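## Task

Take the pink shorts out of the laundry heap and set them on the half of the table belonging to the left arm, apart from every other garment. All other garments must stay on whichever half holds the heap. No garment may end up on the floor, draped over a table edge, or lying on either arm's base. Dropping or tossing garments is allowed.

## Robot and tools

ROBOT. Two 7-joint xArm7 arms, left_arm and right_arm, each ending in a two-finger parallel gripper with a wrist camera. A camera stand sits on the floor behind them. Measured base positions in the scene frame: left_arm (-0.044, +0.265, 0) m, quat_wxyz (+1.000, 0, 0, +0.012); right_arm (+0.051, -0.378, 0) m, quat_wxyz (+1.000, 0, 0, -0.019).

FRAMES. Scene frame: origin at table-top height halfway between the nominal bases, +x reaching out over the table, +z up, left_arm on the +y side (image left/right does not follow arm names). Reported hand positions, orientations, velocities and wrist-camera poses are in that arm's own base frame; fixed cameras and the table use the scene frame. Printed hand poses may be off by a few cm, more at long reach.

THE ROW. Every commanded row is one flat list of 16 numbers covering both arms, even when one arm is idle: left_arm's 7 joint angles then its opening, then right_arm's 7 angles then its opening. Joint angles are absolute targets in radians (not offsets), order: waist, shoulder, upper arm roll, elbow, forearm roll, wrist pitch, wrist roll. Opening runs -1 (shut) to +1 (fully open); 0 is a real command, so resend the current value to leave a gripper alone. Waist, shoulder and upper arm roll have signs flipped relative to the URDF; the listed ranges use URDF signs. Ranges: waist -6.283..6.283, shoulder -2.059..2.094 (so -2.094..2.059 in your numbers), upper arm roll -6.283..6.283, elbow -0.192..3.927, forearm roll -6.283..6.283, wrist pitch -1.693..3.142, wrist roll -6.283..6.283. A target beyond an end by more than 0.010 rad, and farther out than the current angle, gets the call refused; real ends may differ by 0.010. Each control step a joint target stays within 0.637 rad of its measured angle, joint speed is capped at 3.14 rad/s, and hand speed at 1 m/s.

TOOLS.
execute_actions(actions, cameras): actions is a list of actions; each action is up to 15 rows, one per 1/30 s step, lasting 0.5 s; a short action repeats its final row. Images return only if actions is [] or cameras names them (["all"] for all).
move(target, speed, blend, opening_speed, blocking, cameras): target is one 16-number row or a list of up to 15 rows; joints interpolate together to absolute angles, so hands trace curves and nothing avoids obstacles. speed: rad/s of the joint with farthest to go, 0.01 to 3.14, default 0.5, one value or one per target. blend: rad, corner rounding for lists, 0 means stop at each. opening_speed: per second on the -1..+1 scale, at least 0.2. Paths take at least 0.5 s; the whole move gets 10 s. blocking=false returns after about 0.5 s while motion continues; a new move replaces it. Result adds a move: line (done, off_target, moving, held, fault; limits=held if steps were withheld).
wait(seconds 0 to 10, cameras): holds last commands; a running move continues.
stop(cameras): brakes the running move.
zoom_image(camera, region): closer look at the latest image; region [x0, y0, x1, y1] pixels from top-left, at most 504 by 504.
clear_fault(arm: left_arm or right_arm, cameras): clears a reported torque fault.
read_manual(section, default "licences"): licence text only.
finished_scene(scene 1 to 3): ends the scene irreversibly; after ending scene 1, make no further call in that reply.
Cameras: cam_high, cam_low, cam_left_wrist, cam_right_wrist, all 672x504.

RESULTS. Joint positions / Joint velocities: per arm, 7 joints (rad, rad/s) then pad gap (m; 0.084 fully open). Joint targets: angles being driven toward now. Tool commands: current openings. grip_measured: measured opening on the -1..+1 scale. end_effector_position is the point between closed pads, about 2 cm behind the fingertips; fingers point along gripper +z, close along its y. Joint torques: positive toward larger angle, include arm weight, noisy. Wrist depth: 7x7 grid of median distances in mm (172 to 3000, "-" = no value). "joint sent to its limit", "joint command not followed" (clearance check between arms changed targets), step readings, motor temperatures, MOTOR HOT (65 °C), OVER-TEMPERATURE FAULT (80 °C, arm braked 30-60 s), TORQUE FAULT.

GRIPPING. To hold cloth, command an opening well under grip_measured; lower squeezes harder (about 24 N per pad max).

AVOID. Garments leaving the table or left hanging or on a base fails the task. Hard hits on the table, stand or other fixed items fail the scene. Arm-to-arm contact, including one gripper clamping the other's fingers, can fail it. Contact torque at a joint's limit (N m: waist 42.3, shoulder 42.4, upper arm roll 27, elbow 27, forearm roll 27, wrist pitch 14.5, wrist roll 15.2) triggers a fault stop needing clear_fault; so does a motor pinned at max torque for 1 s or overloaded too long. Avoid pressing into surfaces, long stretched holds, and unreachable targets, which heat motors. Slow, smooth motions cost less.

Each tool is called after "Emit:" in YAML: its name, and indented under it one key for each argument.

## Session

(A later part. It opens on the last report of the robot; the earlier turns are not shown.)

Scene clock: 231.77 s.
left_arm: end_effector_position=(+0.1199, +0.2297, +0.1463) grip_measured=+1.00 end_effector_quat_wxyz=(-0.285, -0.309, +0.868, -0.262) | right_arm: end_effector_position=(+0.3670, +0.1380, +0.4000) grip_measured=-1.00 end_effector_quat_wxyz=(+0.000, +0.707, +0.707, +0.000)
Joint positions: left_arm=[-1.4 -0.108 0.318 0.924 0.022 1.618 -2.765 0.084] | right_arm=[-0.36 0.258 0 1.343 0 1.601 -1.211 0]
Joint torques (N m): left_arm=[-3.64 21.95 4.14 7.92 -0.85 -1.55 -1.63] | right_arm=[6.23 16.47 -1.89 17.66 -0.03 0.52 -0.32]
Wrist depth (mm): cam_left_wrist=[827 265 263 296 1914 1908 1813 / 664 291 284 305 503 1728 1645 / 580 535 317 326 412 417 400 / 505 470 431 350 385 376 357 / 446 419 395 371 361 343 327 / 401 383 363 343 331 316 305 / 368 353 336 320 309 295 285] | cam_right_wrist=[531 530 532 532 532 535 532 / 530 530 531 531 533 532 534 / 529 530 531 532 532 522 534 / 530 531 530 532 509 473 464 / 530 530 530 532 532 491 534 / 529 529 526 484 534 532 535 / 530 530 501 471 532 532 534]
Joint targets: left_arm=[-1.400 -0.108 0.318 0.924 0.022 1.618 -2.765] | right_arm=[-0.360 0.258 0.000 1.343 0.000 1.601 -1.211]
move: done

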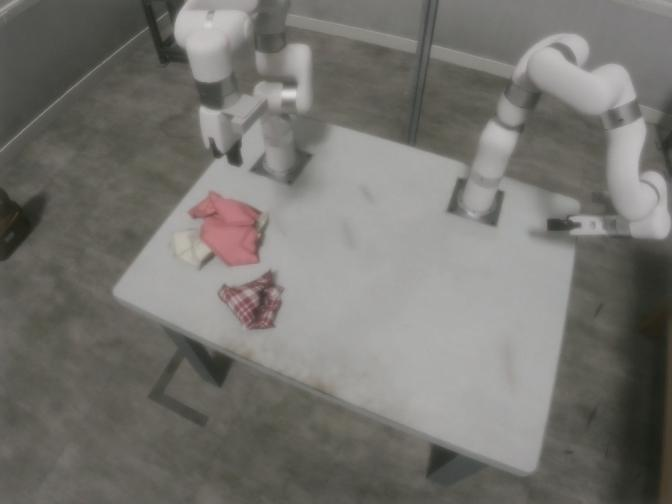

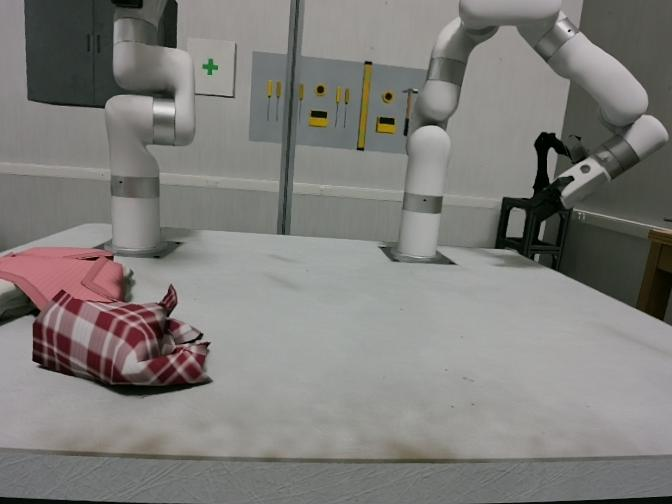

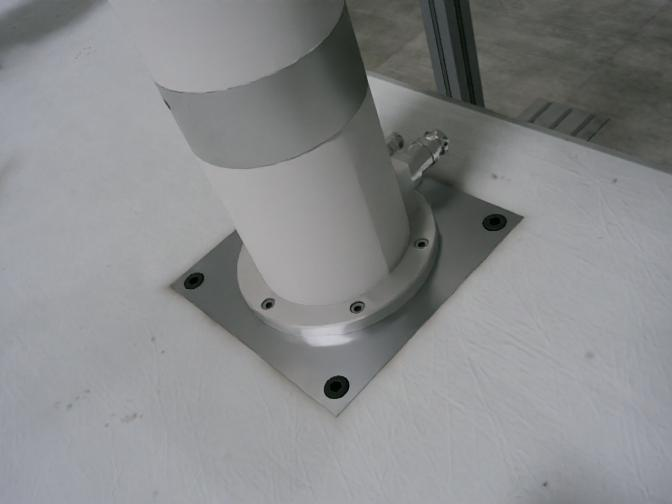

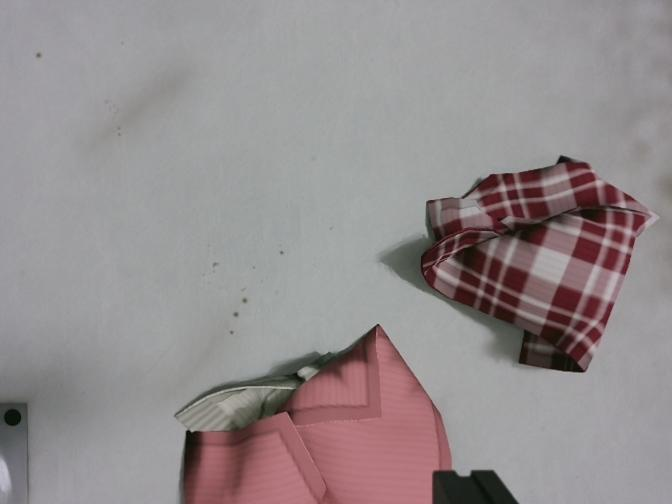

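Emit:
move:
  target:
    - [-1.4,-0.108,0.318,0.924,0.022,1.618,-2.765,1,-0.3397,0.0697,0,0.634,0,0.7037,-1.2311,0.07]
    - [-1.4,-0.108,0.318,0.924,0.022,1.618,-2.765,1,-0.3397,-0.1485,0,0.5879,0,0.4394,-1.2311,0.07]
    - [-1.4,-0.108,0.318,0.924,0.022,1.618,-2.765,1,-0.3397,-0.1485,0,0.5879,0,0.4394,-1.2311,-1]
  speed: [0.8,0.5,0.5]
  opening_speed: 1.5

Emit:
move:
  target: [-1.4,-0.108,0.318,0.924,0.022,1.618,-2.765,1,-0.3597,0.2578,0,1.3434,0,1.6012,-1.2111,-1]
  speed: 0.5
  cameras: ["all"]

Scene clock: 255.73 s.
left_arm: end_effector_position=(+0.1199, +0.2297, +0.1463) grip_measured=+1.00 end_effector_quat_wxyz=(-0.285, -0.309, +0.868, -0.262) | right_arm: end_effector_position=(+0.3649, +0.1290, +0.0205) grip_measured=-0.94 end_effector_quat_wxyz=(+0.000, +0.707, +0.707, +0.000)
Joint positions: left_arm=[-1.4 -0.108 0.318 0.924 0.022 1.618 -2.765 0.084] | right_arm=[-0.34 -0.149 0 0.588 0 0.439 -1.231 0.003]
Joint torques (N m): left_arm=[-3.78 14.26 4.19 8.13 0.08 -1.36 -1.6] | right_arm=[3.82 11.23 -1.5 5.55 -0.3 1.85 -0.71]
Wrist depth (mm): cam_left_wrist=[829 265 263 297 1898 1898 1809 / 668 291 284 303 503 1741 1634 / 580 535 317 326 412 417 398 / 504 469 431 349 385 376 357 / 447 419 395 370 361 344 327 / 400 383 363 342 331 316 305 / 368 354 336 320 309 295 286] | cam_right_wrist=[- - - - - - - / - - - - - - - / - - - - - - - / - - - - - - - / - - - - - - - / - - - - - - - / - - - - - - -]
Joint targets: left_arm=[-1.400 -0.108 0.318 0.924 0.022 1.618 -2.765] | right_arm=[-0.340 -0.148 0.000 0.588 0.000 0.439 -1.231]
move: done

Scene clock: 258.57 s.
left_arm: end_effector_position=(+0.1199, +0.2297, +0.1463) grip_measured=+1.00 end_effector_quat_wxyz=(-0.285, -0.309, +0.868, -0.262) | right_arm: end_effector_position=(+0.3670, +0.1380, +0.4000) grip_measured=-0.94 end_effector_quat_wxyz=(+0.000, +0.707, +0.707, +0.000)
Joint positions: left_arm=[-1.4 -0.108 0.318 0.924 0.022 1.618 -2.765 0.084] | right_arm=[-0.36 0.258 0 1.343 0 1.601 -1.211 0.003]
Joint torques (N m): left_arm=[-3.83 14.09 4.21 8.06 0.28 -1.48 -1.61] | right_arm=[-6.11 16.37 -1.46 17.95 -0.18 0.49 1.07]
Wrist depth (mm): cam_left_wrist=[828 265 263 296 1946 1888 1813 / 666 291 283 305 504 1745 1665 / 581 533 317 325 414 417 400 / 506 470 430 350 386 377 357 / 447 420 395 371 362 344 327 / 401 383 363 343 331 316 305 / 369 352 336 320 309 295 286] | cam_right_wrist=[530 531 531 532 531 533 535 / 529 530 530 532 532 534 533 / 530 530 532 532 531 524 534 / 530 529 531 532 509 473 464 / 530 530 531 474 532 491 532 / 529 530 527 317 532 533 534 / 530 530 530 270 265 313 532]
Joint targets: left_arm=[-1.400 -0.108 0.318 0.924 0.022 1.618 -2.765] | right_arm=[-0.360 0.258 0.000 1.343 0.000 1.601 -1.211]
move: done

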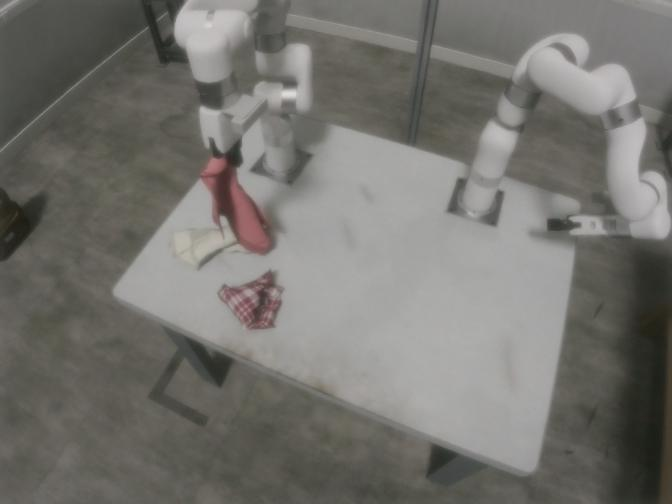

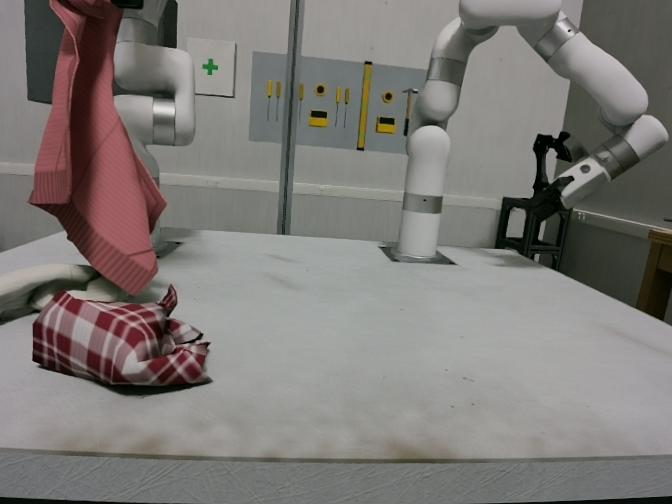

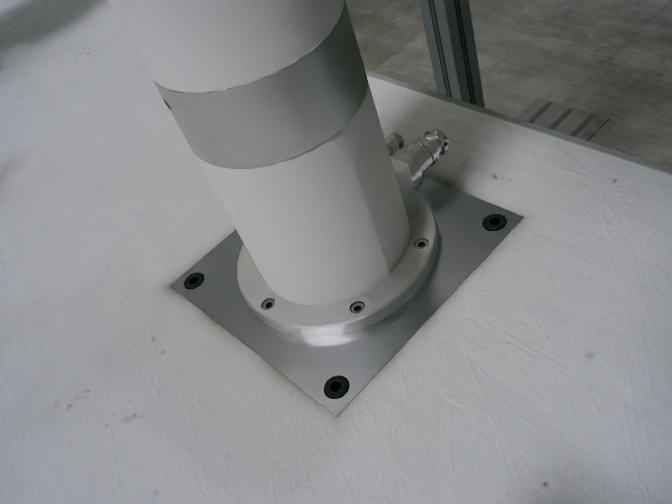

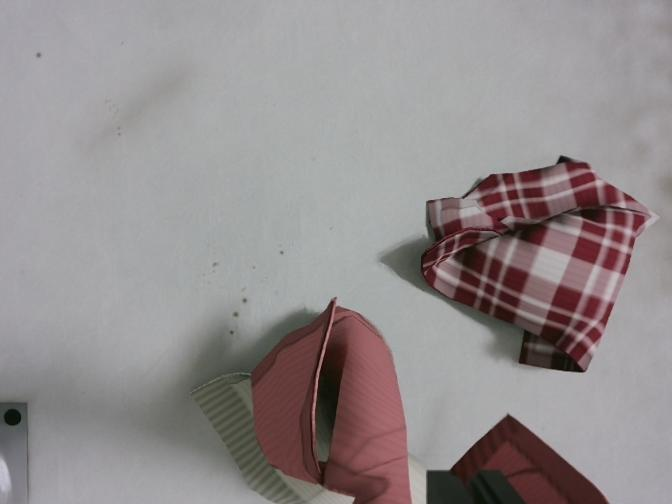

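Emit:
move:
  target:
    - [-1.4,-0.108,0.318,0.924,0.022,1.618,-2.765,1,-1.0,-0.3351,0,2.0475,0,1.7124,-0.5,-1]
    - [-1.4,-0.108,0.318,0.924,0.022,1.618,-2.765,1,-1.148,-0.7732,0,1.8667,0,1.0935,-0.4,-1]
    - [-1.4,-0.108,0.318,0.924,0.022,1.618,-2.765,1,-1.148,-0.7732,0,1.8667,0,1.0935,-0.4,0.2]
  speed: [0.7,0.5,0.5]
  blend: [0.15,0,0]
  opening_speed: 1.0

Emit:
move:
  target: [-1.4,-0.108,0.318,0.924,0.022,1.618,-2.765,1,-1.0,-0.3351,0,2.0475,0,1.7124,-0.5,0.2]
  cameras: ["all"]

Scene clock: 273.50 s.
left_arm: end_effector_position=(+0.1199, +0.2297, +0.1463) grip_measured=+1.00 end_effector_quat_wxyz=(-0.285, -0.309, +0.868, -0.262) | right_arm: end_effector_position=(+0.2700, +0.6001, +0.1000) grip_measured=+0.19 end_effector_quat_wxyz=(+0.000, +0.715, +0.699, +0.000)
Joint positions: left_arm=[-1.4 -0.108 0.318 0.924 0.022 1.618 -2.765 0.084] | right_arm=[-1.148 -0.773 0 1.867 0 1.093 -0.4 0.052]
Joint torques (N m): left_arm=[-3.62 14.04 4.12 8.3 0.21 -1.36 -1.51] | right_arm=[-6.37 29.24 0.01 13.25 -0.21 -2.41 1.05]
Wrist depth (mm): cam_left_wrist=[825 265 263 296 1935 1935 1823 / 666 291 283 304 502 1711 1653 / 580 536 316 325 413 417 399 / 504 470 431 350 386 376 357 / 447 419 394 371 361 343 328 / 401 384 363 343 331 315 305 / 369 353 336 320 309 295 285] | cam_right_wrist=[228 228 228 229 229 229 230 / 228 228 228 229 229 229 230 / 228 228 228 229 229 230 230 / 228 229 229 229 229 229 230 / 228 228 229 229 229 230 230 / 228 228 229 229 229 230 230 / 228 228 229 229 218 216 217]
Joint targets: left_arm=[-1.400 -0.108 0.318 0.924 0.022 1.618 -2.765] | right_arm=[-1.148 -0.773 0.000 1.867 0.000 1.093 -0.400]
move: done

Scene clock: 275.27 s.
left_arm: end_effector_position=(+0.1199, +0.2297, +0.1463) grip_measured=+1.00 end_effector_quat_wxyz=(-0.285, -0.309, +0.868, -0.262) | right_arm: end_effector_position=(+0.2972, +0.4629, +0.3999) grip_measured=+0.19 end_effector_quat_wxyz=(+0.000, +0.732, +0.682, +0.000)
Joint positions: left_arm=[-1.4 -0.108 0.318 0.924 0.022 1.618 -2.765 0.084] | right_arm=[-1 -0.335 0 2.047 0 1.712 -0.5 0.052]
Joint torques (N m): left_arm=[-3.57 14.03 4.02 8.27 0.41 -1.46 -1.56] | right_arm=[5.58 27.82 0.23 17.36 -0.02 0.26 -0.63]
Wrist depth (mm): cam_left_wrist=[830 265 263 296 1914 1914 1828 / 665 290 283 304 503 1728 1638 / 579 534 317 325 414 417 399 / 506 469 430 349 386 378 357 / 447 420 395 372 361 344 327 / 402 383 363 343 331 316 305 / 368 354 336 320 309 295 285] | cam_right_wrist=[528 529 530 530 530 534 532 / 528 530 529 530 531 533 533 / 529 530 530 505 532 533 534 / 530 529 531 485 465 532 532 / 530 530 530 493 473 533 534 / 528 530 530 532 531 532 532 / 530 530 530 532 531 533 534]
Joint targets: left_arm=[-1.400 -0.108 0.318 0.924 0.022 1.618 -2.765] | right_arm=[-1.000 -0.335 0.000 2.048 0.000 1.712 -0.500]
move: done

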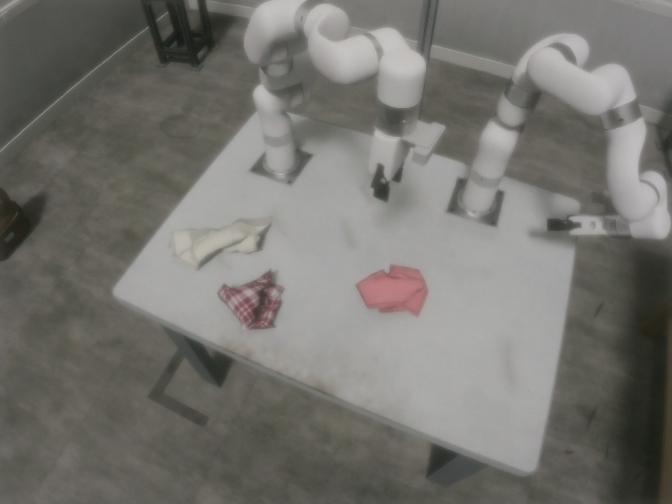

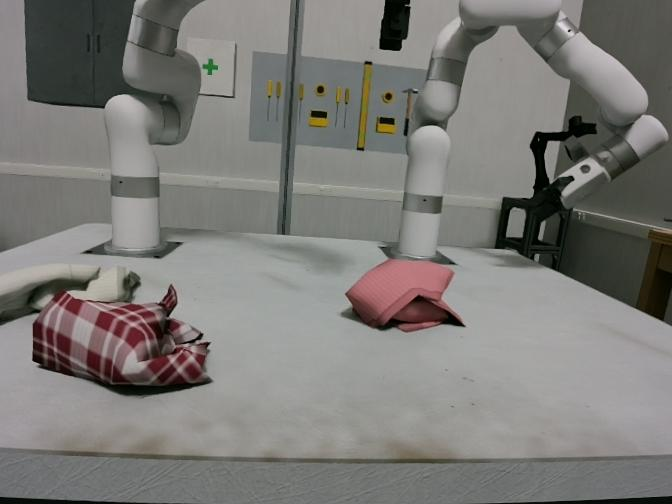

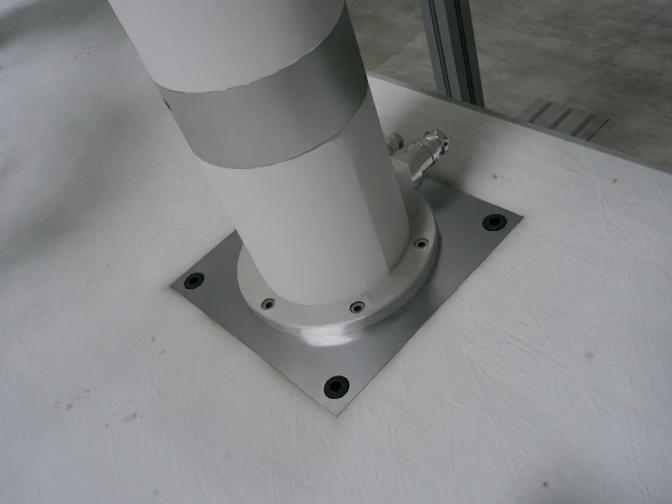

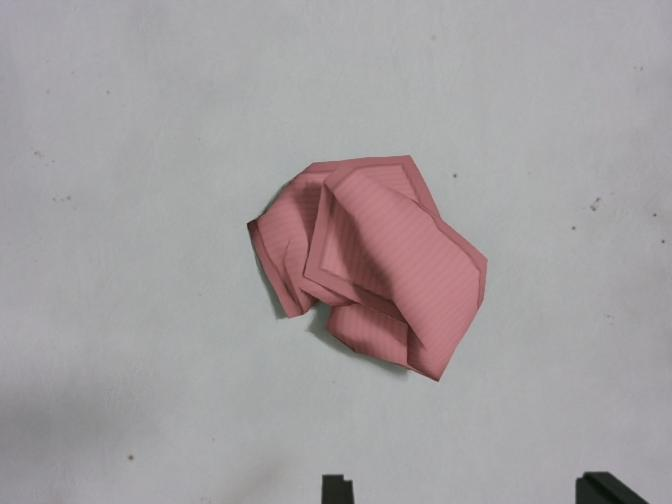

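Emit:
finished_scene:
  scene: 1

The scene is finished: the task was done.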